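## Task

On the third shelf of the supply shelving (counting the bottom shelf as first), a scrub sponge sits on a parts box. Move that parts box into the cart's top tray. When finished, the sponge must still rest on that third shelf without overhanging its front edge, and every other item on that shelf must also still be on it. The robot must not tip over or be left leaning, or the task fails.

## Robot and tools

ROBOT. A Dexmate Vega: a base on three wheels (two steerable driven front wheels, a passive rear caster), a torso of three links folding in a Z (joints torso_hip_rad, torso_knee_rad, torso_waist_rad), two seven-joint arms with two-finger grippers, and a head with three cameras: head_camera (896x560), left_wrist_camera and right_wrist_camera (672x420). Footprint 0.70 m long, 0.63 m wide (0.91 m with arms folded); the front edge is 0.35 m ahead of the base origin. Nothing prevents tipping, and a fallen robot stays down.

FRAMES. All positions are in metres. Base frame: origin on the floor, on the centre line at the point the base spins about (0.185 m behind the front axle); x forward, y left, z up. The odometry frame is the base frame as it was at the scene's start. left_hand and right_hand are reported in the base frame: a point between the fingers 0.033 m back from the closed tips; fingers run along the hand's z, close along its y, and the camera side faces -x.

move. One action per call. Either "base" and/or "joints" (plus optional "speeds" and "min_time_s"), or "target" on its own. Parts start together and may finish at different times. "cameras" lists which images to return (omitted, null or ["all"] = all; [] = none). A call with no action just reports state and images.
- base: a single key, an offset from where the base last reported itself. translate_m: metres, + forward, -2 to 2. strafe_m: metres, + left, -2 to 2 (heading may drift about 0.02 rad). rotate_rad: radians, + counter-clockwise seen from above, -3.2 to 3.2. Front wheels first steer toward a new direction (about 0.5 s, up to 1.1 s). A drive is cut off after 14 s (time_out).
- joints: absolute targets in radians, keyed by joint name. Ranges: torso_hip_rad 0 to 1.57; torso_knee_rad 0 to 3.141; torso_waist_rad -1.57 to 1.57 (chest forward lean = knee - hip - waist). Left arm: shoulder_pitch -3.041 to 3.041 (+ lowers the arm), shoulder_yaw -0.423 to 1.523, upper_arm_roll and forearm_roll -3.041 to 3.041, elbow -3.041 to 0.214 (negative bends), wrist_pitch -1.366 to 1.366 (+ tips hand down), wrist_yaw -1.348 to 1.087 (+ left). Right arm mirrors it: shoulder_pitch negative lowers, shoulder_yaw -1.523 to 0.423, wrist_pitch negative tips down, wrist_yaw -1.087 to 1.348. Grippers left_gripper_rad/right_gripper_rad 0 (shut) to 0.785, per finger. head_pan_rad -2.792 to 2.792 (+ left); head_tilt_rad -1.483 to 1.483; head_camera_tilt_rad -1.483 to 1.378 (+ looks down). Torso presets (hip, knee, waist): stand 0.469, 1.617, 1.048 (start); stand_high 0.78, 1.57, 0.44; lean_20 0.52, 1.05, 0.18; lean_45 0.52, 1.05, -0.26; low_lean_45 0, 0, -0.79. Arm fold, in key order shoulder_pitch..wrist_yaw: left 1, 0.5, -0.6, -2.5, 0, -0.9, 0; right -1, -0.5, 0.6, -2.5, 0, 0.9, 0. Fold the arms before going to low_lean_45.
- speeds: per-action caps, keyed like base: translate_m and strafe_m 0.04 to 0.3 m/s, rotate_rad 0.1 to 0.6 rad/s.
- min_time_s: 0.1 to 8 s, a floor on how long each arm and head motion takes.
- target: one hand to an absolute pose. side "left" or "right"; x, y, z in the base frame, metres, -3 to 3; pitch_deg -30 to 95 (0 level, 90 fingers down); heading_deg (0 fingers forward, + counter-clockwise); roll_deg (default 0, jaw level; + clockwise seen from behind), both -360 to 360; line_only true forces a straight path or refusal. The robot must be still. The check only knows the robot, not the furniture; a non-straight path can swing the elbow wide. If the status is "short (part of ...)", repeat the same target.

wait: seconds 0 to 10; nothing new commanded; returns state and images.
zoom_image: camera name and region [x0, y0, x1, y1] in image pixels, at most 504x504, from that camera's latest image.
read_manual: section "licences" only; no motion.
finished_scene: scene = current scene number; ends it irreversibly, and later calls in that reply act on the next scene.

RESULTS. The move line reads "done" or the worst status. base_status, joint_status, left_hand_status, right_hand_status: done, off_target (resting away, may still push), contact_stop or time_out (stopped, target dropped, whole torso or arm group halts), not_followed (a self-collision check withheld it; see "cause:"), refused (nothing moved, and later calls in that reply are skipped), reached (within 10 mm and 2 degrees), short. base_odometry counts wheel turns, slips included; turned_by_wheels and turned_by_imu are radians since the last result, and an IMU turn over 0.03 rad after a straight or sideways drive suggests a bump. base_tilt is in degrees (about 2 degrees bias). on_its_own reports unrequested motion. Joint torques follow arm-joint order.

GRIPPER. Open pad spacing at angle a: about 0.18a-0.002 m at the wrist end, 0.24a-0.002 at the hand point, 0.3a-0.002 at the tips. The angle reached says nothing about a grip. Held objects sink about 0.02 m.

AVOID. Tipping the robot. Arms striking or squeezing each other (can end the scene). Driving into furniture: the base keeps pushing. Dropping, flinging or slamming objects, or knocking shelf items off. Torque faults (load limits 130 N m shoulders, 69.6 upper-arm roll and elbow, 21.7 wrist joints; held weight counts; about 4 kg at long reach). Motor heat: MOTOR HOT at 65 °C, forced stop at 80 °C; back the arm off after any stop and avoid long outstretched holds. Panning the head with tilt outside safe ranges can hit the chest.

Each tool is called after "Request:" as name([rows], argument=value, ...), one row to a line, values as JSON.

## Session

Request:
move(joints={"head_pan_rad": 0.0, "head_camera_tilt_rad": 0.35}, cameras=["head_camera"])

Scene clock: 0.90 s.
Joint torques (N m): left_arm=[7.78 0.28 1.07 -4.33 -0.14 -3.22 -0.02] | right_arm=[-3.78 -0.01 0.32 -4.89 0.02 3.95 -0.3]
move: done
base_odometry: x=+0.000 y=+0.000 heading=+0.000
turned_by_wheels: +0.000
turned_by_imu: +0.000
base_tilt: forward=+0.1 right=+0.3
base_status: not commanded
joint_positions: torso_hip_rad=+0.469 torso_knee_rad=+1.617 torso_waist_rad=+1.048 left_shoulder_pitch_rad=+2.198 left_shoulder_yaw_rad=+0.003 left_upper_arm_roll_rad=+0.005 left_elbow_rad=-1.088 left_forearm_roll_rad=-0.002 left_wrist_pitch_rad=-0.498 left_wrist_yaw_rad=-0.008 left_gripper_rad=+0.005 right_shoulder_pitch_rad=-2.186 right_shoulder_yaw_rad=+0.017 right_upper_arm_roll_rad=+0.012 right_elbow_rad=-1.116 right_forearm_roll_rad=-0.006 right_wrist_pitch_rad=+0.502 right_wrist_yaw_rad=+0.010 right_gripper_rad=+0.005 head_pan_rad=+0.000 head_tilt_rad=+0.000 head_camera_tilt_rad=+0.349
joint_status: all done
chest: x=-0.0111 y=+0.0000 z=+1.4155 quat_wxyz=(+0.999, +0.000, +0.050, +0.000) (m; base frame)
left_hand: x=+0.1936 y=+0.2243 z=+0.6017 quat_wxyz=(+0.416, +0.003, +0.909, -0.006) pitch_deg=+40.8 heading_deg=-0.9 roll_deg=-0.6 back=up (m; base frame)
right_hand: x=+0.2193 y=-0.2262 z=+0.6163 quat_wxyz=(+0.436, +0.005, +0.900, +0.003) pitch_deg=+38.2 heading_deg=+0.0 roll_deg=+0.7 back=up (m; base frame)
pictures: head_camera
camera_calibration:
head_camera: T_world_to_cam=[[0.0126492, -0.999789, 0.0161651, 0.00554048], [-0.430468, -0.0200364, -0.902383, 1.35082], [0.902517, 0.00445589, -0.430631, 0.67056], [0, 0, 0, 1]] pos_world=[-0.0237785, 0.0296169, 1.50763]

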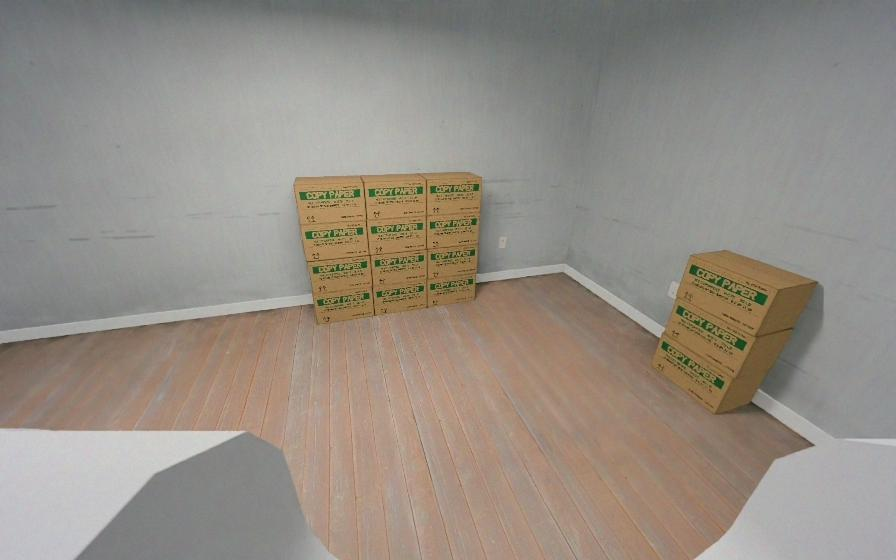

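Request:
move(base={"rotate_rad": -2.8}, joints={"right_shoulder_pitch_rad":-1.188,"right_shoulder_yaw_rad":-1.025,"right_upper_arm_roll_rad":-0.381,"right_elbow_rad":-2.161,"right_forearm_roll_rad":1.352,"right_wrist_pitch_rad":-0.758,"right_wrist_yaw_rad":-0.473,"right_gripper_rad":0.65}, cameras=["head_camera"])

Scene clock: 8.00 s.
Joint torques (N m): left_arm=[6.88 0.55 1.2 -3.6 -0.08 -2.74 0.16] | right_arm=[17.81 -6.42 6.3 -7.76 -0.2 2.51 -0.36]
move: done
base_odometry: x=+0.000 y=+0.000 heading=-2.797
turned_by_wheels: -2.797
turned_by_imu: -2.720
base_tilt: forward=+0.1 right=+0.3
base_status: done
joint_positions: torso_hip_rad=+0.469 torso_knee_rad=+1.617 torso_waist_rad=+1.048 left_shoulder_pitch_rad=+2.198 left_shoulder_yaw_rad=+0.003 left_upper_arm_roll_rad=+0.005 left_elbow_rad=-1.088 left_forearm_roll_rad=-0.002 left_wrist_pitch_rad=-0.498 left_wrist_yaw_rad=-0.008 left_gripper_rad=+0.005 right_shoulder_pitch_rad=-1.191 right_shoulder_yaw_rad=-1.022 right_upper_arm_roll_rad=-0.380 right_elbow_rad=-2.157 right_forearm_roll_rad=+1.348 right_wrist_pitch_rad=-0.755 right_wrist_yaw_rad=-0.471 right_gripper_rad=+0.650 head_pan_rad=+0.000 head_tilt_rad=+0.000 head_camera_tilt_rad=+0.349
joint_status: all done
chest: x=-0.0111 y=+0.0000 z=+1.4155 quat_wxyz=(+0.999, +0.000, +0.050, +0.000) (m; base frame)
left_hand: x=+0.1936 y=+0.2243 z=+0.6017 quat_wxyz=(+0.416, +0.003, +0.909, -0.006) pitch_deg=+40.8 heading_deg=-0.9 roll_deg=-0.6 back=up (m; base frame)
right_hand: x=+0.6357 y=-0.1579 z=+1.0683 quat_wxyz=(+0.477, -0.157, +0.860, +0.089) pitch_deg=+32.0 heading_deg=+20.9 roll_deg=+0.1 back=up (m; base frame)
pictures: head_camera
camera_calibration:
head_camera: T_world_to_cam=[[0.0126492, -0.999789, 0.0161651, 0.00554048], [-0.430468, -0.0200364, -0.902383, 1.35082], [0.902517, 0.00445589, -0.430631, 0.67056], [0, 0, 0, 1]] pos_world=[-0.0237785, 0.0296169, 1.50763]

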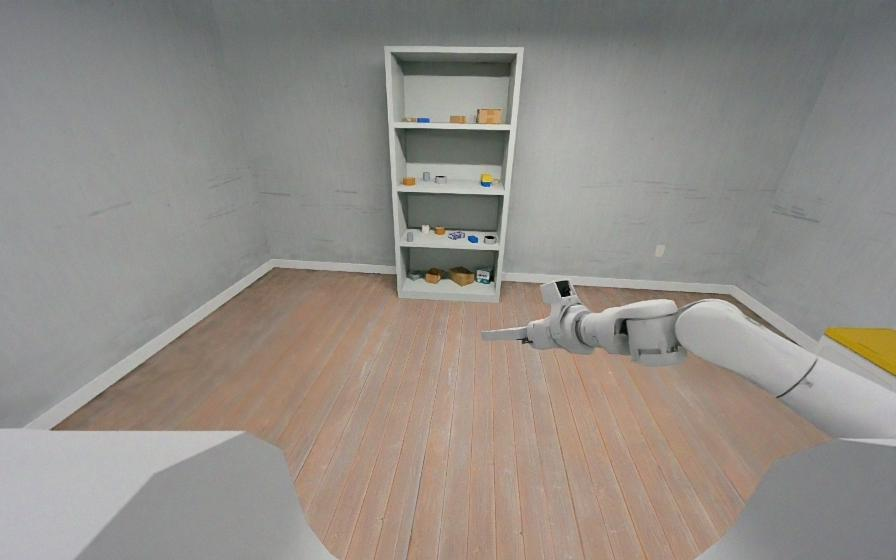

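Request:
zoom_image(camera="head_camera", region=[385, 150, 525, 250])

Scaled by 3.600 from the camera's 896x560 image, which has a finer 960x600 frame.

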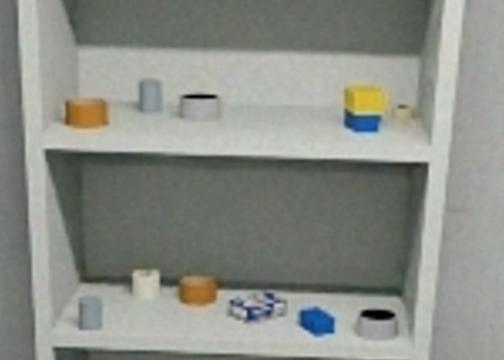

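Request:
move(base={"rotate_rad": -0.06}, cameras=[])

Request:
move(base={"translate_m": 1.7}, cameras=["head_camera","right_wrist_camera"])

Request:
zoom_image(camera="right_wrist_camera", region=[300, 20, 480, 150])

Request:
zoom_image(camera="head_camera", region=[400, 200, 600, 340])

Scene clock: 9.90 s.
Joint torques (N m): left_arm=[6.79 0.91 1.34 -4.26 -0.11 -2.82 0.07] | right_arm=[19.14 -5.85 5.71 -7.3 -0.22 3.02 -0.25]
move: done
base_odometry: x=+0.000 y=+0.000 heading=-2.857
turned_by_wheels: -0.060
turned_by_imu: -0.057
base_tilt: forward=+0.1 right=+0.3
base_status: done
joint_positions: torso_hip_rad=+0.469 torso_knee_rad=+1.617 torso_waist_rad=+1.048 left_shoulder_pitch_rad=+2.198 left_shoulder_yaw_rad=+0.003 left_upper_arm_roll_rad=+0.005 left_elbow_rad=-1.088 left_forearm_roll_rad=-0.002 left_wrist_pitch_rad=-0.498 left_wrist_yaw_rad=-0.008 left_gripper_rad=+0.005 right_shoulder_pitch_rad=-1.188 right_shoulder_yaw_rad=-1.025 right_upper_arm_roll_rad=-0.381 right_elbow_rad=-2.161 right_forearm_roll_rad=+1.352 right_wrist_pitch_rad=-0.758 right_wrist_yaw_rad=-0.473 right_gripper_rad=+0.650 head_pan_rad=+0.000 head_tilt_rad=+0.000 head_camera_tilt_rad=+0.349
joint_status: not commanded
chest: x=-0.0111 y=+0.0000 z=+1.4155 quat_wxyz=(+0.999, +0.000, +0.050, +0.000) (m; base frame)
left_hand: x=+0.1936 y=+0.2243 z=+0.6017 quat_wxyz=(+0.416, +0.003, +0.909, -0.006) pitch_deg=+40.8 heading_deg=-0.9 roll_deg=-0.6 back=up (m; base frame)
right_hand: x=+0.6347 y=-0.1574 z=+1.0687 quat_wxyz=(+0.476, -0.159, +0.860, +0.088) pitch_deg=+32.1 heading_deg=+21.0 roll_deg=+0.0 back=up (m; base frame)
pictures: none
No camera images: "cameras" was empty.

Scene clock: 17.50 s.
Joint torques (N m): left_arm=[7.37 0.24 1.22 -4.94 -0.08 -2.57 0.03] | right_arm=[19.43 -5.8 6.08 -8.76 -0.2 2.31 -0.28]
move: done
base_odometry: x=-1.633 y=-0.473 heading=-2.858
turned_by_wheels: -0.001
turned_by_imu: -0.009
base_tilt: forward=+0.2 right=+0.3
base_status: done
joint_positions: torso_hip_rad=+0.469 torso_knee_rad=+1.617 torso_waist_rad=+1.048 left_shoulder_pitch_rad=+2.198 left_shoulder_yaw_rad=+0.003 left_upper_arm_roll_rad=+0.005 left_elbow_rad=-1.088 left_forearm_roll_rad=-0.002 left_wrist_pitch_rad=-0.498 left_wrist_yaw_rad=-0.008 left_gripper_rad=+0.005 right_shoulder_pitch_rad=-1.188 right_shoulder_yaw_rad=-1.025 right_upper_arm_roll_rad=-0.381 right_elbow_rad=-2.161 right_forearm_roll_rad=+1.352 right_wrist_pitch_rad=-0.758 right_wrist_yaw_rad=-0.473 right_gripper_rad=+0.650 head_pan_rad=+0.000 head_tilt_rad=+0.000 head_camera_tilt_rad=+0.349
joint_status: not commanded
chest: x=-0.0110 y=+0.0000 z=+1.4155 quat_wxyz=(+0.999, +0.000, +0.050, +0.000) (m; base frame)
left_hand: x=+0.1936 y=+0.2243 z=+0.6016 quat_wxyz=(+0.416, +0.003, +0.909, -0.006) pitch_deg=+40.8 heading_deg=-0.9 roll_deg=-0.6 back=up (m; base frame)
right_hand: x=+0.6348 y=-0.1574 z=+1.0686 quat_wxyz=(+0.476, -0.159, +0.861, +0.088) pitch_deg=+32.1 heading_deg=+21.0 roll_deg=+0.0 back=up (m; base frame)
pictures: head_camera, right_wrist_camera
camera_calibration:
head_camera: T_world_to_cam=[[0.0126527, -0.999789, 0.016162, 0.00554396], [-0.43067, -0.0200361, -0.902287, 1.35071], [0.902421, 0.00445587, -0.430833, 0.670772], [0, 0, 0, 1]] pos_world=[-0.0236793, 0.0296169, 1.50763]
right_wrist_camera: T_world_to_cam=[[0.326347, -0.944393, 0.0402408, -0.4066], [-0.608627, -0.24251, -0.755488, 1.20699], [0.723236, 0.222059, -0.653926, 0.42966], [0, 0, 0, 1]] pos_world=[0.556556, -0.186692, 1.2092]

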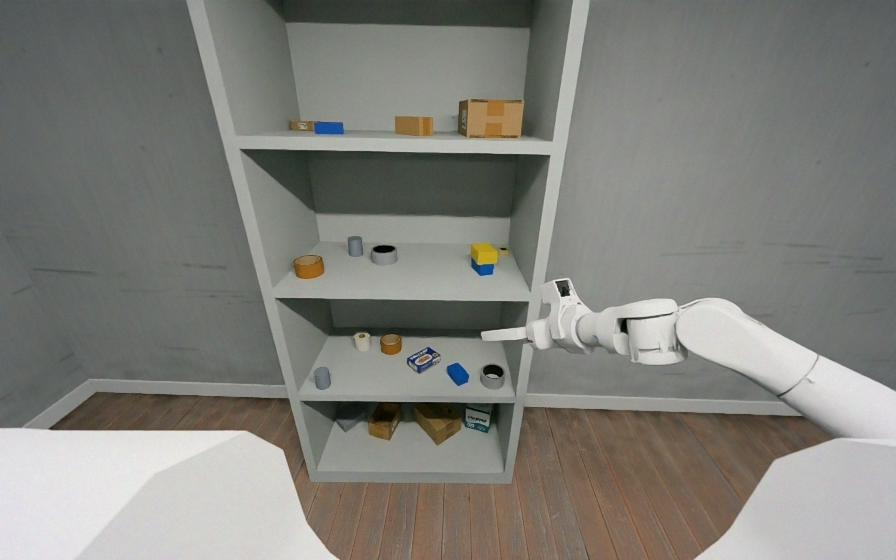

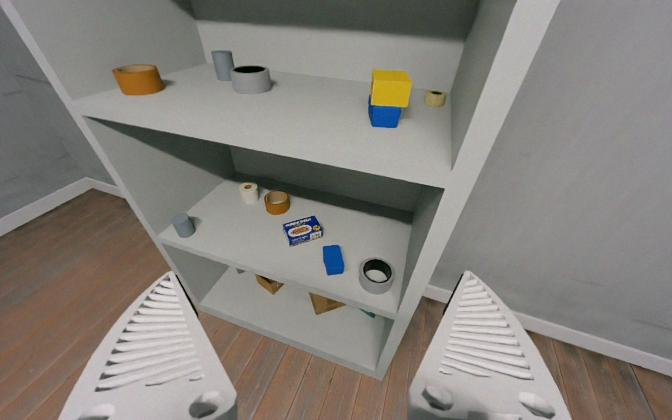

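Scaled by 2.800 from the camera's 672x420 image, which has a finer 960x600 frame.

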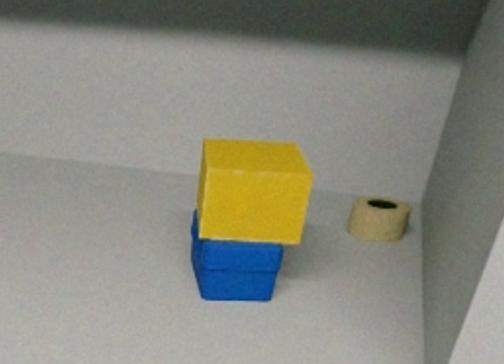

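Scaled by 2.520 from the camera's 896x560 image, which has a finer 960x600 frame.

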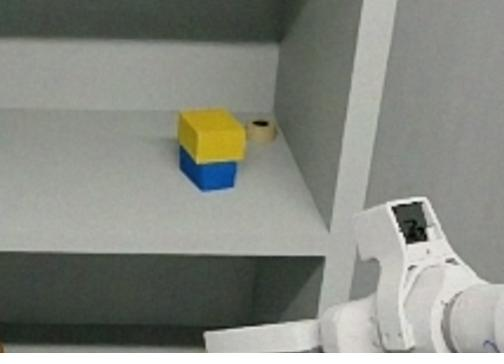

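Request:
move(target={"side":"right","x":0.62,"y":-0.10,"z":1.15,"pitch_deg":32,"heading_deg":10,"line_only":true}, cameras=[])

Request:
move(base={"translate_m": 0.5}, cameras=["head_camera","right_wrist_camera"])

Request:
zoom_image(camera="head_camera", region=[430, 200, 630, 340])

Scene clock: 19.63 s.
Joint torques (N m): left_arm=[6.99 1 1.04 -4.26 -0.11 -2.65 0.15] | right_arm=[18.95 -6.22 6.2 -7.14 -0.27 3.25 -0.08]
move: refused
base_odometry: x=-1.633 y=-0.473 heading=-2.858
turned_by_wheels: +0.000
turned_by_imu: +0.001
base_tilt: forward=+0.1 right=+0.3
base_status: not commanded
joint_positions: torso_hip_rad=+0.469 torso_knee_rad=+1.617 torso_waist_rad=+1.048 left_shoulder_pitch_rad=+2.198 left_shoulder_yaw_rad=+0.003 left_upper_arm_roll_rad=+0.005 left_elbow_rad=-1.088 left_forearm_roll_rad=-0.002 left_wrist_pitch_rad=-0.498 left_wrist_yaw_rad=-0.008 left_gripper_rad=+0.005 right_shoulder_pitch_rad=-1.188 right_shoulder_yaw_rad=-1.025 right_upper_arm_roll_rad=-0.381 right_elbow_rad=-2.161 right_forearm_roll_rad=+1.352 right_wrist_pitch_rad=-0.758 right_wrist_yaw_rad=-0.473 right_gripper_rad=+0.650 head_pan_rad=+0.000 head_tilt_rad=+0.000 head_camera_tilt_rad=+0.349
joint_status: not commanded
chest: x=-0.0110 y=+0.0000 z=+1.4155 quat_wxyz=(+0.999, +0.000, +0.050, +0.000) (m; base frame)
left_hand: x=+0.1936 y=+0.2243 z=+0.6016 quat_wxyz=(+0.416, +0.003, +0.909, -0.006) pitch_deg=+40.8 heading_deg=-0.9 roll_deg=-0.6 back=up (m; base frame)
right_hand: x=+0.6348 y=-0.1574 z=+1.0686 quat_wxyz=(+0.476, -0.159, +0.861, +0.088) pitch_deg=+32.1 heading_deg=+21.0 roll_deg=+0.0 back=up (m; base frame)
right_hand_status: refused: you asked line_only, and the move would not run on a straight line (the straight line was blocked) but on a checked arc of 4.8 s: over the whole arc the hand travels 0.22 m to end 0.10 m from its start, up to 0.07 m off the straight line; right_upper_arm_roll_rad turns most, 1.41 rad; on the way or at its end the hand turns up to 11 deg from its attitude at the start. Nothing moved.
pictures: none
No camera images: "cameras" was empty.

not run: a stop came earlier in this reply.

Scaled by 2.520 from the camera's 896x560 image, which has a finer 960x600 frame.

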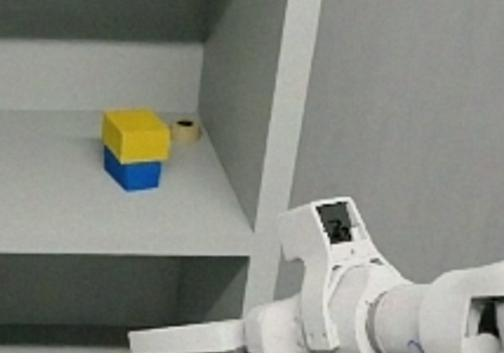

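Request:
move(target={"side":"right","x":0.66,"y":-0.105,"z":1.075,"pitch_deg":32,"heading_deg":12,"line_only":true}, cameras=["right_wrist_camera"])

Scene clock: 23.47 s.
Joint torques (N m): left_arm=[6.72 0.75 1.11 -4.14 -0.11 -2.75 0.07] | right_arm=[21.58 -0.68 5.03 -4.93 -0.53 1.88 -0.7]
move: done
base_odometry: x=-1.633 y=-0.473 heading=-2.858
turned_by_wheels: +0.000
turned_by_imu: +0.001
base_tilt: forward=+0.1 right=+0.3
base_status: not commanded
joint_positions: torso_hip_rad=+0.469 torso_knee_rad=+1.617 torso_waist_rad=+1.048 left_shoulder_pitch_rad=+2.198 left_shoulder_yaw_rad=+0.003 left_upper_arm_roll_rad=+0.005 left_elbow_rad=-1.088 left_forearm_roll_rad=-0.002 left_wrist_pitch_rad=-0.498 left_wrist_yaw_rad=-0.008 left_gripper_rad=+0.005 right_shoulder_pitch_rad=-1.042 right_shoulder_yaw_rad=-0.719 right_upper_arm_roll_rad=-0.531 right_elbow_rad=-2.115 right_forearm_roll_rad=+1.382 right_wrist_pitch_rad=-0.833 right_wrist_yaw_rad=-0.885 right_gripper_rad=+0.650 head_pan_rad=+0.000 head_tilt_rad=+0.000 head_camera_tilt_rad=+0.349
joint_status: not commanded
chest: x=-0.0110 y=+0.0000 z=+1.4155 quat_wxyz=(+0.999, +0.000, +0.050, +0.000) (m; base frame)
left_hand: x=+0.1936 y=+0.2243 z=+0.6016 quat_wxyz=(+0.416, +0.003, +0.909, -0.006) pitch_deg=+40.8 heading_deg=-0.9 roll_deg=-0.6 back=up (m; base frame)
right_hand: x=+0.6596 y=-0.1059 z=+1.0745 quat_wxyz=(+0.482, -0.092, +0.870, +0.051) pitch_deg=+32.0 heading_deg=+12.1 roll_deg=+0.0 back=up (m; base frame)
right_hand_status: reached (straight line, planned for 1.6 s): 1 mm and 0.1 deg off.
pictures: right_wrist_camera
camera_calibration:
right_wrist_camera: T_world_to_cam=[[0.176582, -0.983485, 0.0396986, -0.271132], [-0.637534, -0.14501, -0.756652, 1.26962], [0.749913, 0.108302, -0.652611, 0.373075], [0, 0, 0, 1]] pos_world=[0.577527, -0.122952, 1.21489]

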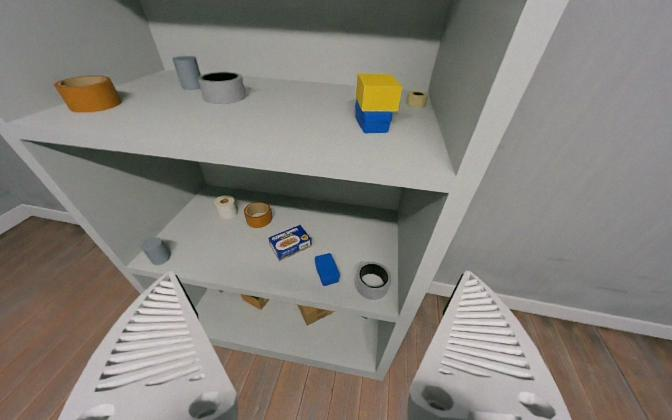

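Request:
move(base={"translate_m": 0.48}, cameras=["head_camera","right_wrist_camera"])

Request:
zoom_image(camera="head_camera", region=[400, 230, 600, 370])

Scene clock: 27.07 s.
Joint torques (N m): left_arm=[6.74 -0.31 1.17 -3.84 -0.09 -3.23 0.08] | right_arm=[19.67 -0.69 5.58 -4.64 -0.45 1.88 -0.38]
move: done
base_odometry: x=-2.094 y=-0.607 heading=-2.858
turned_by_wheels: -0.001
turned_by_imu: -0.002
base_tilt: forward=+0.1 right=+0.2
base_status: done
joint_positions: torso_hip_rad=+0.469 torso_knee_rad=+1.617 torso_waist_rad=+1.048 left_shoulder_pitch_rad=+2.198 left_shoulder_yaw_rad=+0.003 left_upper_arm_roll_rad=+0.005 left_elbow_rad=-1.088 left_forearm_roll_rad=-0.002 left_wrist_pitch_rad=-0.498 left_wrist_yaw_rad=-0.008 left_gripper_rad=+0.005 right_shoulder_pitch_rad=-1.040 right_shoulder_yaw_rad=-0.715 right_upper_arm_roll_rad=-0.533 right_elbow_rad=-2.114 right_forearm_roll_rad=+1.382 right_wrist_pitch_rad=-0.834 right_wrist_yaw_rad=-0.890 right_gripper_rad=+0.650 head_pan_rad=+0.000 head_tilt_rad=+0.000 head_camera_tilt_rad=+0.349
joint_status: not commanded
chest: x=-0.0110 y=+0.0000 z=+1.4155 quat_wxyz=(+0.999, +0.000, +0.050, +0.000) (m; base frame)
left_hand: x=+0.1936 y=+0.2243 z=+0.6016 quat_wxyz=(+0.416, +0.003, +0.909, -0.006) pitch_deg=+40.8 heading_deg=-0.9 roll_deg=-0.6 back=up (m; base frame)
right_hand: x=+0.6598 y=-0.1051 z=+1.0747 quat_wxyz=(+0.482, -0.092, +0.870, +0.051) pitch_deg=+32.0 heading_deg=+12.0 roll_deg=+0.0 back=up (m; base frame)
pictures: head_camera, right_wrist_camera
camera_calibration:
head_camera: T_world_to_cam=[[0.0126528, -0.999789, 0.0161623, 0.00554228], [-0.43067, -0.0200364, -0.902287, 1.35075], [0.902421, 0.00445588, -0.430833, 0.670682], [0, 0, 0, 1]] pos_world=[-0.0235793, 0.0296169, 1.50763]
right_wrist_camera: T_world_to_cam=[[0.174923, -0.983768, 0.0400413, -0.269682], [-0.637747, -0.144194, -0.756629, 1.27023], [0.75012, 0.106816, -0.652618, 0.372655], [0, 0, 0, 1]] pos_world=[0.577726, -0.12195, 1.21509]

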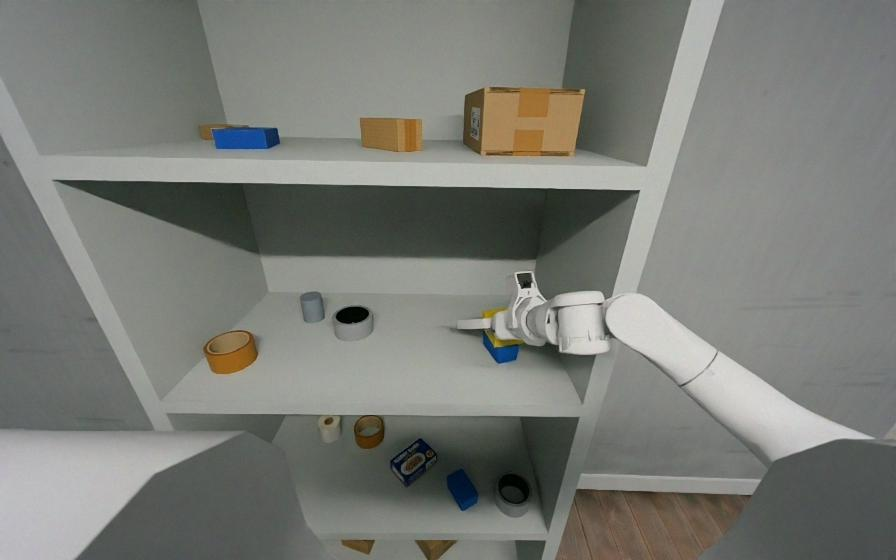

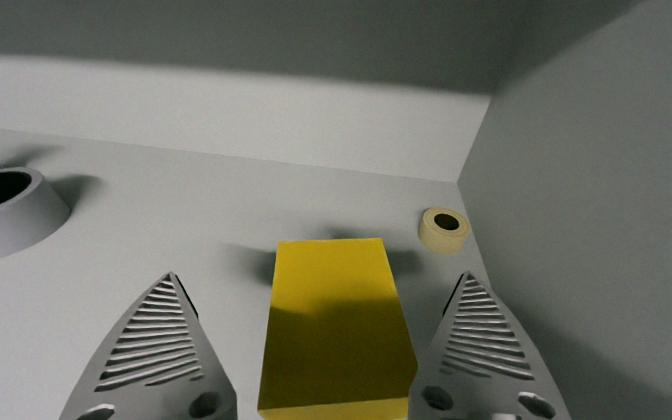

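Scaled by 2.520 from the camera's 896x560 image, which has a finer 960x600 frame.

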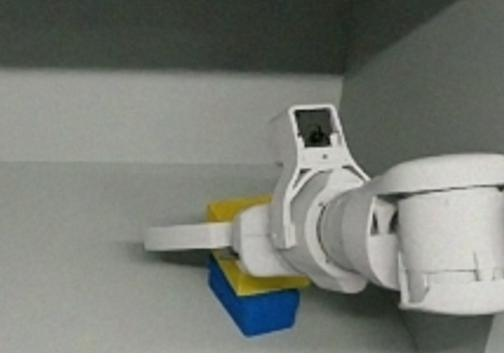

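Request:
move(target={"side":"right","x":0.664,"y":-0.111,"z":1.048,"pitch_deg":32,"heading_deg":13,"line_only":true}, cameras=[])

Request:
move(joints={"right_gripper_rad": 0.24}, cameras=["right_wrist_camera"])

Request:
move(target={"side":"right","x":0.66,"y":-0.108,"z":1.1,"pitch_deg":32,"heading_deg":13,"line_only":true}, cameras=["head_camera","right_wrist_camera"])

Request:
zoom_image(camera="head_camera", region=[400, 230, 600, 370])

Scene clock: 30.27 s.
Joint torques (N m): left_arm=[6.94 0.53 1.16 -5.26 -0.06 -2.66 0.09] | right_arm=[9.53 -4.47 4.51 -5.5 -0.49 2.28 0.3]
move: done
base_odometry: x=-2.094 y=-0.607 heading=-2.858
turned_by_wheels: +0.000
turned_by_imu: +0.001
base_tilt: forward=+0.2 right=+0.3
base_status: not commanded
joint_positions: torso_hip_rad=+0.469 torso_knee_rad=+1.617 torso_waist_rad=+1.048 left_shoulder_pitch_rad=+2.198 left_shoulder_yaw_rad=+0.003 left_upper_arm_roll_rad=+0.005 left_elbow_rad=-1.088 left_forearm_roll_rad=-0.002 left_wrist_pitch_rad=-0.498 left_wrist_yaw_rad=-0.008 left_gripper_rad=+0.005 right_shoulder_pitch_rad=-1.069 right_shoulder_yaw_rad=-0.743 right_upper_arm_roll_rad=-0.556 right_elbow_rad=-2.075 right_forearm_roll_rad=+1.300 right_wrist_pitch_rad=-0.781 right_wrist_yaw_rad=-0.782 right_gripper_rad=+0.650 head_pan_rad=+0.000 head_tilt_rad=+0.000 head_camera_tilt_rad=+0.349
joint_status: not commanded
chest: x=-0.0110 y=+0.0000 z=+1.4155 quat_wxyz=(+0.999, +0.000, +0.050, +0.000) (m; base frame)
left_hand: x=+0.1936 y=+0.2243 z=+0.6016 quat_wxyz=(+0.416, +0.003, +0.909, -0.006) pitch_deg=+40.8 heading_deg=-0.9 roll_deg=-0.6 back=up (m; base frame)
right_hand: x=+0.6638 y=-0.1107 z=+1.0493 quat_wxyz=(+0.482, -0.099, +0.869, +0.055) pitch_deg=+32.0 heading_deg=+12.9 roll_deg=+0.0 back=up (m; base frame)
right_hand_status: reached (straight line, planned for 0.7 s): 1 mm and 0.1 deg off.
pictures: none
No camera images: "cameras" was empty.

Scene clock: 31.23 s.
Joint torques (N m): left_arm=[7.11 0.81 0.73 -3.99 -0.02 -2.32 -0.01] | right_arm=[7.04 -5.39 3.63 -2.87 -0.47 1.28 -0.06]
move: done
base_odometry: x=-2.094 y=-0.607 heading=-2.858
turned_by_wheels: +0.000
turned_by_imu: +0.000
base_tilt: forward=+0.1 right=+0.3
base_status: not commanded
joint_positions: torso_hip_rad=+0.469 torso_knee_rad=+1.617 torso_waist_rad=+1.048 left_shoulder_pitch_rad=+2.198 left_shoulder_yaw_rad=+0.003 left_upper_arm_roll_rad=+0.005 left_elbow_rad=-1.088 left_forearm_roll_rad=-0.002 left_wrist_pitch_rad=-0.498 left_wrist_yaw_rad=-0.008 left_gripper_rad=+0.005 right_shoulder_pitch_rad=-1.070 right_shoulder_yaw_rad=-0.744 right_upper_arm_roll_rad=-0.557 right_elbow_rad=-2.073 right_forearm_roll_rad=+1.296 right_wrist_pitch_rad=-0.778 right_wrist_yaw_rad=-0.777 right_gripper_rad=+0.241 head_pan_rad=+0.000 head_tilt_rad=+0.000 head_camera_tilt_rad=+0.349
joint_status: all done
chest: x=-0.0110 y=+0.0000 z=+1.4155 quat_wxyz=(+0.999, +0.000, +0.050, +0.000) (m; base frame)
left_hand: x=+0.1936 y=+0.2243 z=+0.6016 quat_wxyz=(+0.416, +0.003, +0.909, -0.006) pitch_deg=+40.8 heading_deg=-0.9 roll_deg=-0.6 back=up (m; base frame)
right_hand: x=+0.6641 y=-0.1109 z=+1.0487 quat_wxyz=(+0.482, -0.099, +0.869, +0.055) pitch_deg=+32.0 heading_deg=+13.0 roll_deg=+0.0 back=up (m; base frame)
pictures: right_wrist_camera
camera_calibration:
right_wrist_camera: T_world_to_cam=[[0.191739, -0.980643, 0.0396932, -0.285579], [-0.634264, -0.154675, -0.757486, 1.24988], [0.748962, 0.120064, -0.651644, 0.354322], [0, 0, 0, 1]] pos_world=[0.582137, -0.129268, 1.18899]

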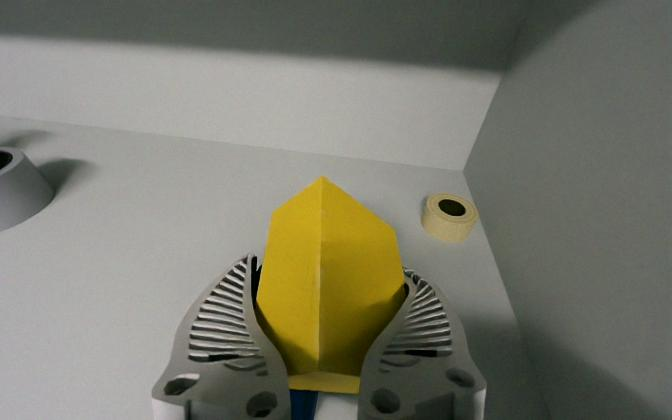

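Scene clock: 33.40 s.
Joint torques (N m): left_arm=[6.84 1.19 1.12 -4.38 -0.09 -3.42 -0.13] | right_arm=[20.88 -0.95 10.54 -8.61 -0.37 2.1 -0.34]
move: done
base_odometry: x=-2.094 y=-0.607 heading=-2.858
turned_by_wheels: +0.000
turned_by_imu: +0.001
base_tilt: forward=+0.1 right=+0.3
base_status: not commanded
joint_positions: torso_hip_rad=+0.469 torso_knee_rad=+1.617 torso_waist_rad=+1.048 left_shoulder_pitch_rad=+2.198 left_shoulder_yaw_rad=+0.003 left_upper_arm_roll_rad=+0.005 left_elbow_rad=-1.088 left_forearm_roll_rad=-0.002 left_wrist_pitch_rad=-0.498 left_wrist_yaw_rad=-0.008 left_gripper_rad=+0.005 right_shoulder_pitch_rad=-1.010 right_shoulder_yaw_rad=-0.726 right_upper_arm_roll_rad=-0.492 right_elbow_rad=-2.130 right_forearm_roll_rad=+1.451 right_wrist_pitch_rad=-0.886 right_wrist_yaw_rad=-0.906 right_gripper_rad=+0.240 head_pan_rad=+0.000 head_tilt_rad=+0.000 head_camera_tilt_rad=+0.349
joint_status: not commanded
chest: x=-0.0110 y=+0.0000 z=+1.4155 quat_wxyz=(+0.999, +0.000, +0.050, +0.000) (m; base frame)
left_hand: x=+0.1936 y=+0.2243 z=+0.6016 quat_wxyz=(+0.416, +0.003, +0.909, -0.006) pitch_deg=+40.8 heading_deg=-0.9 roll_deg=-0.6 back=up (m; base frame)
right_hand: x=+0.6600 y=-0.1081 z=+1.0974 quat_wxyz=(+0.481, -0.099, +0.869, +0.055) pitch_deg=+32.1 heading_deg=+13.0 roll_deg=+0.0 back=up (m; base frame)
right_hand_status: reached (straight line, planned for 0.8 s): 3 mm and 0.1 deg off.
pictures: head_camera, right_wrist_camera
camera_calibration:
head_camera: T_world_to_cam=[[0.012653, -0.999789, 0.0161626, 0.00554313], [-0.43063, -0.0200366, -0.902306, 1.35074], [0.90244, 0.00445684, -0.430793, 0.670713], [0, 0, 0, 1]] pos_world=[-0.0236792, 0.0296169, 1.50763]
right_wrist_camera: T_world_to_cam=[[0.191798, -0.980631, 0.0396992, -0.284089], [-0.635919, -0.154984, -0.756034, 1.28414], [0.747543, 0.11976, -0.653328, 0.391628], [0, 0, 0, 1]] pos_world=[0.57834, -0.126467, 1.238]

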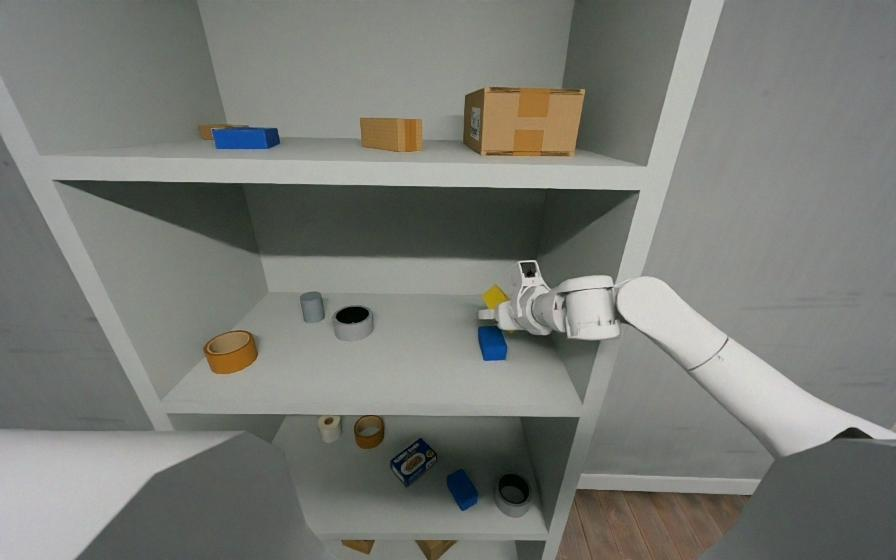

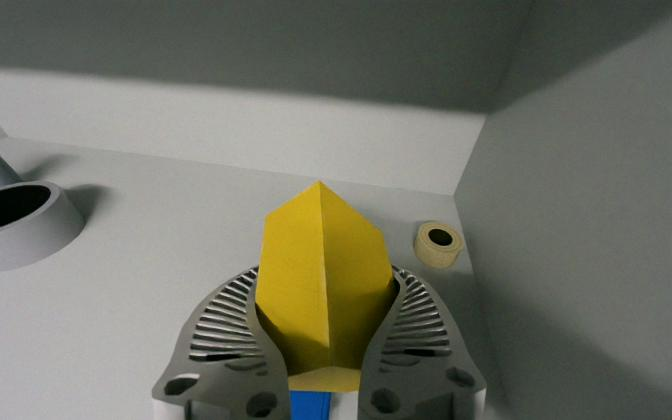

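Scaled by 2.520 from the camera's 896x560 image, which has a finer 960x600 frame.

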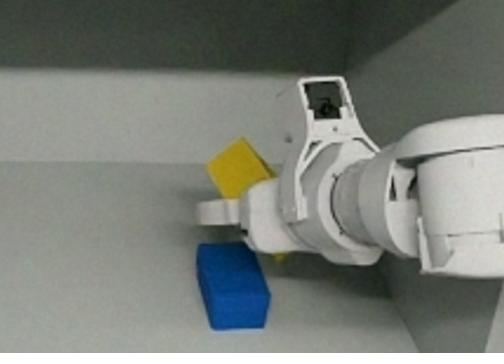

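Request:
move(target={"side":"right","x":0.65,"y":0.085,"z":1.075,"pitch_deg":32,"heading_deg":30,"line_only":true}, cameras=["right_wrist_camera"])

Request:
move(target={"side":"right","x":0.65,"y":0.085,"z":1.02,"pitch_deg":32,"heading_deg":30,"line_only":true}, cameras=["head_camera","right_wrist_camera"])

Request:
zoom_image(camera="head_camera", region=[350, 230, 550, 370])

Scene clock: 37.40 s.
Joint torques (N m): left_arm=[7.5 -0.08 1.37 -4.45 -0.16 -3.42 0.08] | right_arm=[23.26 4.61 3.54 -4.47 -0.3 2.92 0.29]
move: done
base_odometry: x=-2.094 y=-0.607 heading=-2.858
turned_by_wheels: +0.000
turned_by_imu: +0.001
base_tilt: forward=+0.2 right=+0.3
base_status: not commanded
joint_positions: torso_hip_rad=+0.469 torso_knee_rad=+1.617 torso_waist_rad=+1.048 left_shoulder_pitch_rad=+2.198 left_shoulder_yaw_rad=+0.003 left_upper_arm_roll_rad=+0.005 left_elbow_rad=-1.088 left_forearm_roll_rad=-0.002 left_wrist_pitch_rad=-0.498 left_wrist_yaw_rad=-0.008 left_gripper_rad=+0.005 right_shoulder_pitch_rad=-0.813 right_shoulder_yaw_rad=-0.475 right_upper_arm_roll_rad=-0.801 right_elbow_rad=-1.932 right_forearm_roll_rad=+1.240 right_wrist_pitch_rad=-0.889 right_wrist_yaw_rad=-0.702 right_gripper_rad=+0.240 head_pan_rad=+0.000 head_tilt_rad=+0.000 head_camera_tilt_rad=+0.349
joint_status: not commanded
chest: x=-0.0110 y=+0.0000 z=+1.4155 quat_wxyz=(+0.999, +0.000, +0.050, +0.000) (m; base frame)
left_hand: x=+0.1936 y=+0.2243 z=+0.6016 quat_wxyz=(+0.416, +0.003, +0.909, -0.006) pitch_deg=+40.8 heading_deg=-0.9 roll_deg=-0.6 back=up (m; base frame)
right_hand: x=+0.6504 y=+0.0814 z=+1.0750 quat_wxyz=(+0.468, -0.224, +0.846, +0.124) pitch_deg=+32.0 heading_deg=+29.7 roll_deg=+0.1 back=up (m; base frame)
right_hand_status: reached (straight line, planned for 1.3 s): 4 mm and 0.3 deg off.
pictures: right_wrist_camera
camera_calibration:
right_wrist_camera: T_world_to_cam=[[0.465107, -0.884399, 0.0389105, -0.280213], [-0.564501, -0.330157, -0.756528, 1.25872], [0.681919, 0.329902, -0.652803, 0.386382], [0, 0, 0, 1]] pos_world=[0.5774, 0.0402886, 1.21539]

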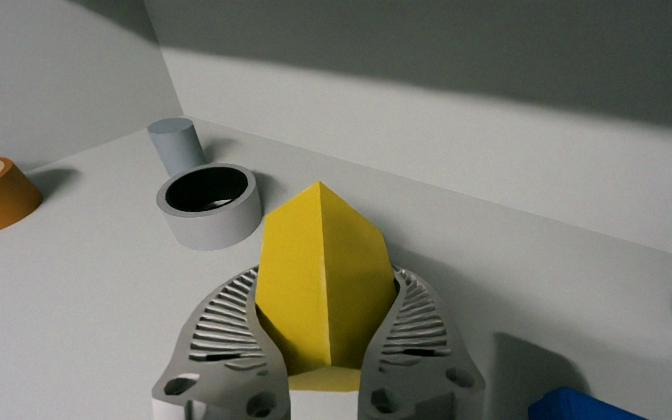

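Scene clock: 39.47 s.
Joint torques (N m): left_arm=[7.5 0.01 1.15 -4.57 -0.01 -3.16 0.16] | right_arm=[-6.54 -7.28 -4.71 10.01 1.16 -4.53 -0.14]
move: done
base_odometry: x=-2.094 y=-0.607 heading=-2.858
turned_by_wheels: +0.000
turned_by_imu: +0.000
base_tilt: forward=+0.2 right=+0.3
base_status: not commanded
joint_positions: torso_hip_rad=+0.469 torso_knee_rad=+1.617 torso_waist_rad=+1.048 left_shoulder_pitch_rad=+2.198 left_shoulder_yaw_rad=+0.003 left_upper_arm_roll_rad=+0.005 left_elbow_rad=-1.088 left_forearm_roll_rad=-0.002 left_wrist_pitch_rad=-0.498 left_wrist_yaw_rad=-0.008 left_gripper_rad=+0.005 right_shoulder_pitch_rad=-0.860 right_shoulder_yaw_rad=-0.487 right_upper_arm_roll_rad=-0.879 right_elbow_rad=-1.863 right_forearm_roll_rad=+1.109 right_wrist_pitch_rad=-0.766 right_wrist_yaw_rad=-0.598 right_gripper_rad=+0.240 head_pan_rad=+0.000 head_tilt_rad=+0.000 head_camera_tilt_rad=+0.349
joint_status: not commanded
chest: x=-0.0118 y=+0.0000 z=+1.4155 quat_wxyz=(+0.999, +0.000, +0.050, +0.000) (m; base frame)
left_hand: x=+0.1936 y=+0.2243 z=+0.6018 quat_wxyz=(+0.417, +0.003, +0.909, -0.006) pitch_deg=+40.7 heading_deg=-0.9 roll_deg=-0.6 back=up (m; base frame)
right_hand: x=+0.6507 y=+0.0853 z=+1.0251 quat_wxyz=(+0.470, -0.226, +0.844, +0.126) pitch_deg=+31.7 heading_deg=+30.0 roll_deg=+0.0 back=up (m; base frame)
right_hand_status: reached (straight line, planned for 0.8 s): 5 mm and 0.3 deg off.
pictures: head_camera, right_wrist_camera
camera_calibration:
head_camera: T_world_to_cam=[[0.0126386, -0.999789, 0.0161738, 0.00553595], [-0.429823, -0.0200365, -0.902691, 1.351], [0.902825, 0.00445691, -0.429985, 0.670225], [0, 0, 0, 1]] pos_world=[-0.0244757, 0.0296169, 1.50763]
right_wrist_camera: T_world_to_cam=[[0.469208, -0.882213, 0.0392936, -0.278158], [-0.559031, -0.331179, -0.760135, 1.22273], [0.683614, 0.334695, -0.648576, 0.34648], [0, 0, 0, 1]] pos_world=[0.577199, 0.0435827, 1.16509]

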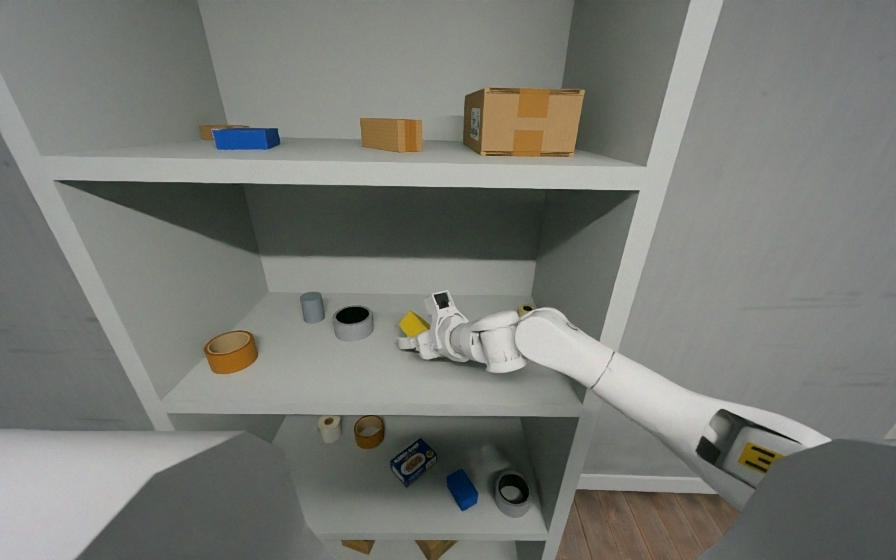

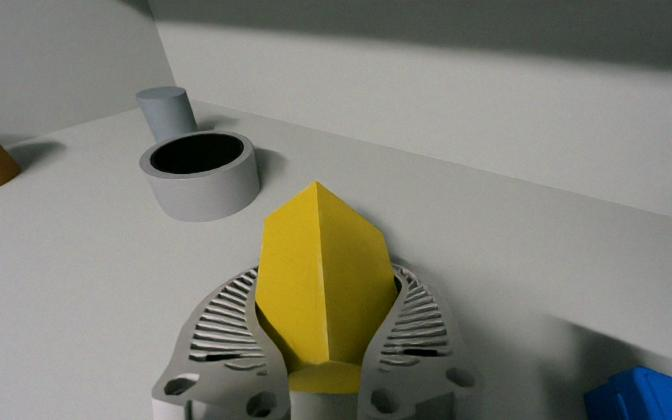

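Scaled by 2.520 from the camera's 896x560 image, which has a finer 960x600 frame.

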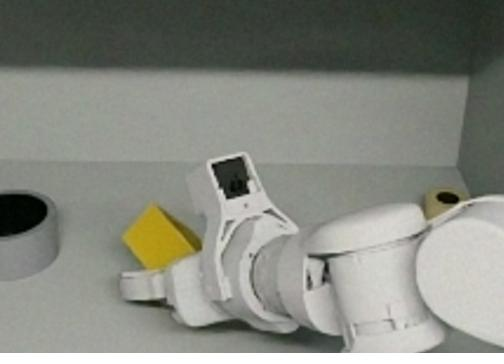

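Request:
move(joints={"right_gripper_rad": 0.33}, cameras=["right_wrist_camera"])

Request:
move(joints={"right_gripper_rad": 0.42}, cameras=["right_wrist_camera"])

Scene clock: 40.33 s.
Joint torques (N m): left_arm=[7.76 0.15 1.09 -4.2 -0.05 -2.5 0.14] | right_arm=[-11.44 -8.83 -6.79 13.65 0.91 -6.45 -0.49]
move: done
base_odometry: x=-2.094 y=-0.607 heading=-2.858
turned_by_wheels: +0.000
turned_by_imu: +0.000
base_tilt: forward=+0.2 right=+0.3
base_status: not commanded
joint_positions: torso_hip_rad=+0.469 torso_knee_rad=+1.617 torso_waist_rad=+1.048 left_shoulder_pitch_rad=+2.198 left_shoulder_yaw_rad=+0.003 left_upper_arm_roll_rad=+0.005 left_elbow_rad=-1.088 left_forearm_roll_rad=-0.002 left_wrist_pitch_rad=-0.498 left_wrist_yaw_rad=-0.008 left_gripper_rad=+0.005 right_shoulder_pitch_rad=-0.862 right_shoulder_yaw_rad=-0.487 right_upper_arm_roll_rad=-0.882 right_elbow_rad=-1.861 right_forearm_roll_rad=+1.105 right_wrist_pitch_rad=-0.761 right_wrist_yaw_rad=-0.595 right_gripper_rad=+0.330 head_pan_rad=+0.000 head_tilt_rad=+0.000 head_camera_tilt_rad=+0.349
joint_status: all done
chest: x=-0.0120 y=+0.0000 z=+1.4155 quat_wxyz=(+0.999, +0.000, +0.049, +0.000) (m; base frame)
left_hand: x=+0.1936 y=+0.2243 z=+0.6019 quat_wxyz=(+0.417, +0.003, +0.909, -0.006) pitch_deg=+40.7 heading_deg=-0.9 roll_deg=-0.6 back=up (m; base frame)
right_hand: x=+0.6504 y=+0.0858 z=+1.0242 quat_wxyz=(+0.471, -0.226, +0.843, +0.126) pitch_deg=+31.6 heading_deg=+30.0 roll_deg=+0.0 back=up (m; base frame)
pictures: right_wrist_camera
camera_calibration:
right_wrist_camera: T_world_to_cam=[[0.469904, -0.881849, 0.0391564, -0.277925], [-0.557829, -0.33104, -0.761078, 1.22224], [0.684118, 0.335791, -0.647478, 0.344387], [0, 0, 0, 1]] pos_world=[0.576799, 0.0438812, 1.16409]

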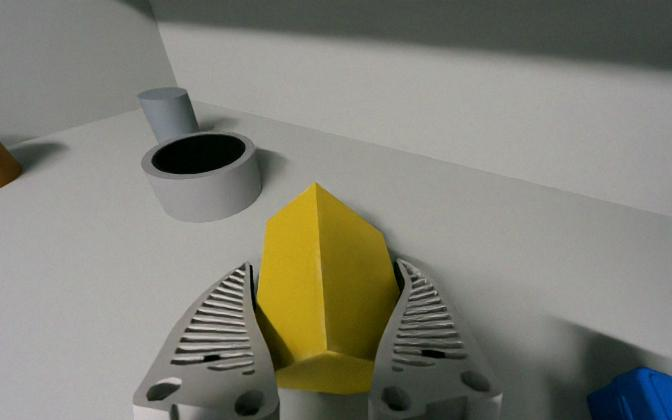

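Scene clock: 40.90 s.
Joint torques (N m): left_arm=[8.41 0.93 1.1 -4.4 -0.02 -2.11 0] | right_arm=[-3.43 -8.39 -2 8.34 0.34 -3.61 -1.06]
move: done
base_odometry: x=-2.094 y=-0.607 heading=-2.858
turned_by_wheels: +0.000
turned_by_imu: +0.000
base_tilt: forward=+0.1 right=+0.2
base_status: not commanded
joint_positions: torso_hip_rad=+0.469 torso_knee_rad=+1.617 torso_waist_rad=+1.048 left_shoulder_pitch_rad=+2.198 left_shoulder_yaw_rad=+0.003 left_upper_arm_roll_rad=+0.005 left_elbow_rad=-1.088 left_forearm_roll_rad=-0.002 left_wrist_pitch_rad=-0.498 left_wrist_yaw_rad=-0.008 left_gripper_rad=+0.005 right_shoulder_pitch_rad=-0.862 right_shoulder_yaw_rad=-0.487 right_upper_arm_roll_rad=-0.882 right_elbow_rad=-1.860 right_forearm_roll_rad=+1.104 right_wrist_pitch_rad=-0.761 right_wrist_yaw_rad=-0.594 right_gripper_rad=+0.420 head_pan_rad=+0.000 head_tilt_rad=+0.000 head_camera_tilt_rad=+0.349
joint_status: all done
chest: x=-0.0119 y=+0.0000 z=+1.4155 quat_wxyz=(+0.999, +0.000, +0.050, +0.000) (m; base frame)
left_hand: x=+0.1936 y=+0.2243 z=+0.6019 quat_wxyz=(+0.417, +0.003, +0.909, -0.006) pitch_deg=+40.7 heading_deg=-0.9 roll_deg=-0.6 back=up (m; base frame)
right_hand: x=+0.6501 y=+0.0857 z=+1.0229 quat_wxyz=(+0.470, -0.226, +0.844, +0.126) pitch_deg=+31.7 heading_deg=+30.0 roll_deg=+0.0 back=up (m; base frame)
pictures: right_wrist_camera
camera_calibration:
right_wrist_camera: T_world_to_cam=[[0.47022, -0.88167, 0.0393899, -0.278381], [-0.558896, -0.332023, -0.759866, 1.22049], [0.683029, 0.335289, -0.648885, 0.345999], [0, 0, 0, 1]] pos_world=[0.576701, 0.0437822, 1.16289]

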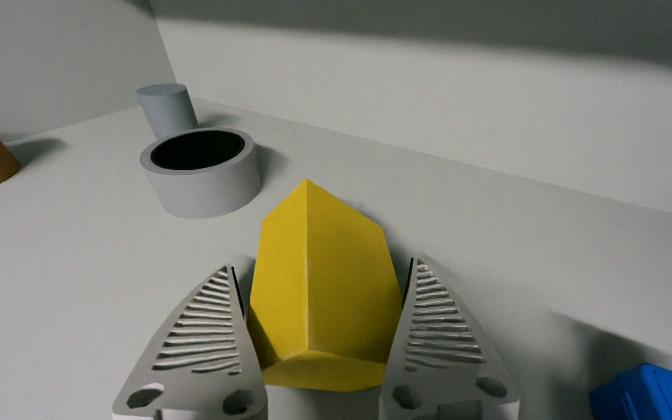

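Request:
move(joints={"right_gripper_rad": 0.52}, cameras=["right_wrist_camera"])

Request:
move(joints={"right_gripper_rad": 0.72}, cameras=["right_wrist_camera"])

Scene clock: 41.73 s.
Joint torques (N m): left_arm=[8.15 -0.17 1.13 -3.35 -0.03 -3.27 0.04] | right_arm=[9.11 -2.46 4.21 -1.6 -0.95 1.2 -0.54]
move: done
base_odometry: x=-2.094 y=-0.607 heading=-2.858
turned_by_wheels: +0.000
turned_by_imu: +0.000
base_tilt: forward=+0.1 right=+0.2
base_status: not commanded
joint_positions: torso_hip_rad=+0.469 torso_knee_rad=+1.617 torso_waist_rad=+1.048 left_shoulder_pitch_rad=+2.198 left_shoulder_yaw_rad=+0.003 left_upper_arm_roll_rad=+0.005 left_elbow_rad=-1.088 left_forearm_roll_rad=-0.002 left_wrist_pitch_rad=-0.498 left_wrist_yaw_rad=-0.008 left_gripper_rad=+0.005 right_shoulder_pitch_rad=-0.863 right_shoulder_yaw_rad=-0.488 right_upper_arm_roll_rad=-0.883 right_elbow_rad=-1.859 right_forearm_roll_rad=+1.104 right_wrist_pitch_rad=-0.762 right_wrist_yaw_rad=-0.594 right_gripper_rad=+0.520 head_pan_rad=+0.000 head_tilt_rad=+0.000 head_camera_tilt_rad=+0.349
joint_status: all done
chest: x=-0.0114 y=+0.0000 z=+1.4155 quat_wxyz=(+0.999, +0.000, +0.050, +0.000) (m; base frame)
left_hand: x=+0.1935 y=+0.2243 z=+0.6017 quat_wxyz=(+0.417, +0.003, +0.909, -0.006) pitch_deg=+40.8 heading_deg=-0.9 roll_deg=-0.6 back=up (m; base frame)
right_hand: x=+0.6498 y=+0.0853 z=+1.0208 quat_wxyz=(+0.469, -0.226, +0.845, +0.126) pitch_deg=+31.9 heading_deg=+30.0 roll_deg=+0.0 back=up (m; base frame)
pictures: right_wrist_camera
camera_calibration:
right_wrist_camera: T_world_to_cam=[[0.470497, -0.88151, 0.0396672, -0.278934], [-0.56096, -0.333502, -0.757694, 1.21789], [0.681143, 0.334241, -0.651404, 0.348853], [0, 0, 0, 1]] pos_world=[0.576804, 0.043684, 1.16109]

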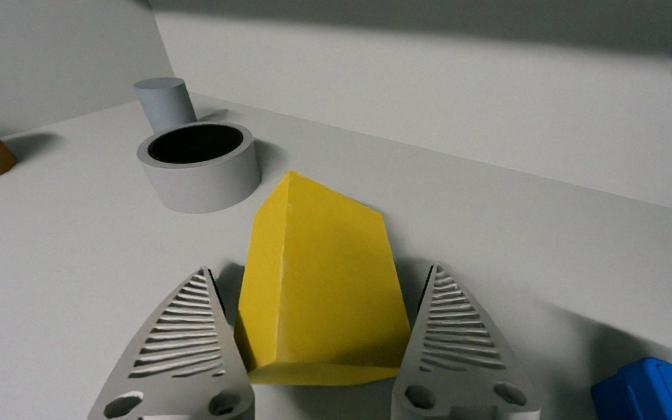

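Scene clock: 42.43 s.
Joint torques (N m): left_arm=[7.44 -0.15 1.15 -3.94 -0.05 -2.66 0.04] | right_arm=[12.68 -0.47 4.93 -7.1 -0.57 2.19 -0.32]
move: done
base_odometry: x=-2.094 y=-0.607 heading=-2.858
turned_by_wheels: +0.000
turned_by_imu: +0.000
base_tilt: forward=+0.1 right=+0.3
base_status: not commanded
joint_positions: torso_hip_rad=+0.469 torso_knee_rad=+1.617 torso_waist_rad=+1.048 left_shoulder_pitch_rad=+2.198 left_shoulder_yaw_rad=+0.003 left_upper_arm_roll_rad=+0.005 left_elbow_rad=-1.088 left_forearm_roll_rad=-0.002 left_wrist_pitch_rad=-0.498 left_wrist_yaw_rad=-0.008 left_gripper_rad=+0.005 right_shoulder_pitch_rad=-0.863 right_shoulder_yaw_rad=-0.488 right_upper_arm_roll_rad=-0.883 right_elbow_rad=-1.859 right_forearm_roll_rad=+1.104 right_wrist_pitch_rad=-0.762 right_wrist_yaw_rad=-0.594 right_gripper_rad=+0.720 head_pan_rad=+0.000 head_tilt_rad=+0.000 head_camera_tilt_rad=+0.349
joint_status: all done
chest: x=-0.0112 y=+0.0000 z=+1.4155 quat_wxyz=(+0.999, +0.000, +0.050, +0.000) (m; base frame)
left_hand: x=+0.1935 y=+0.2243 z=+0.6017 quat_wxyz=(+0.416, +0.003, +0.909, -0.006) pitch_deg=+40.8 heading_deg=-0.9 roll_deg=-0.6 back=up (m; base frame)
right_hand: x=+0.6499 y=+0.0850 z=+1.0202 quat_wxyz=(+0.468, -0.226, +0.845, +0.125) pitch_deg=+32.0 heading_deg=+30.0 roll_deg=+0.0 back=up (m; base frame)
pictures: right_wrist_camera
camera_calibration:
right_wrist_camera: T_world_to_cam=[[0.470309, -0.881599, 0.0399071, -0.279262], [-0.561588, -0.333862, -0.75707, 1.21724], [0.680755, 0.333646, -0.652114, 0.349499], [0, 0, 0, 1]] pos_world=[0.577005, 0.0435849, 1.16059]

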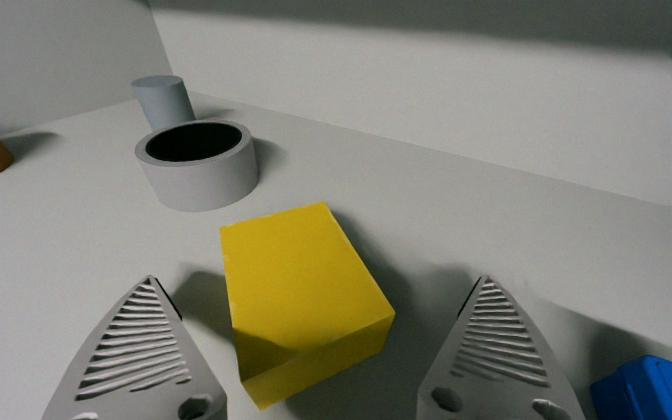

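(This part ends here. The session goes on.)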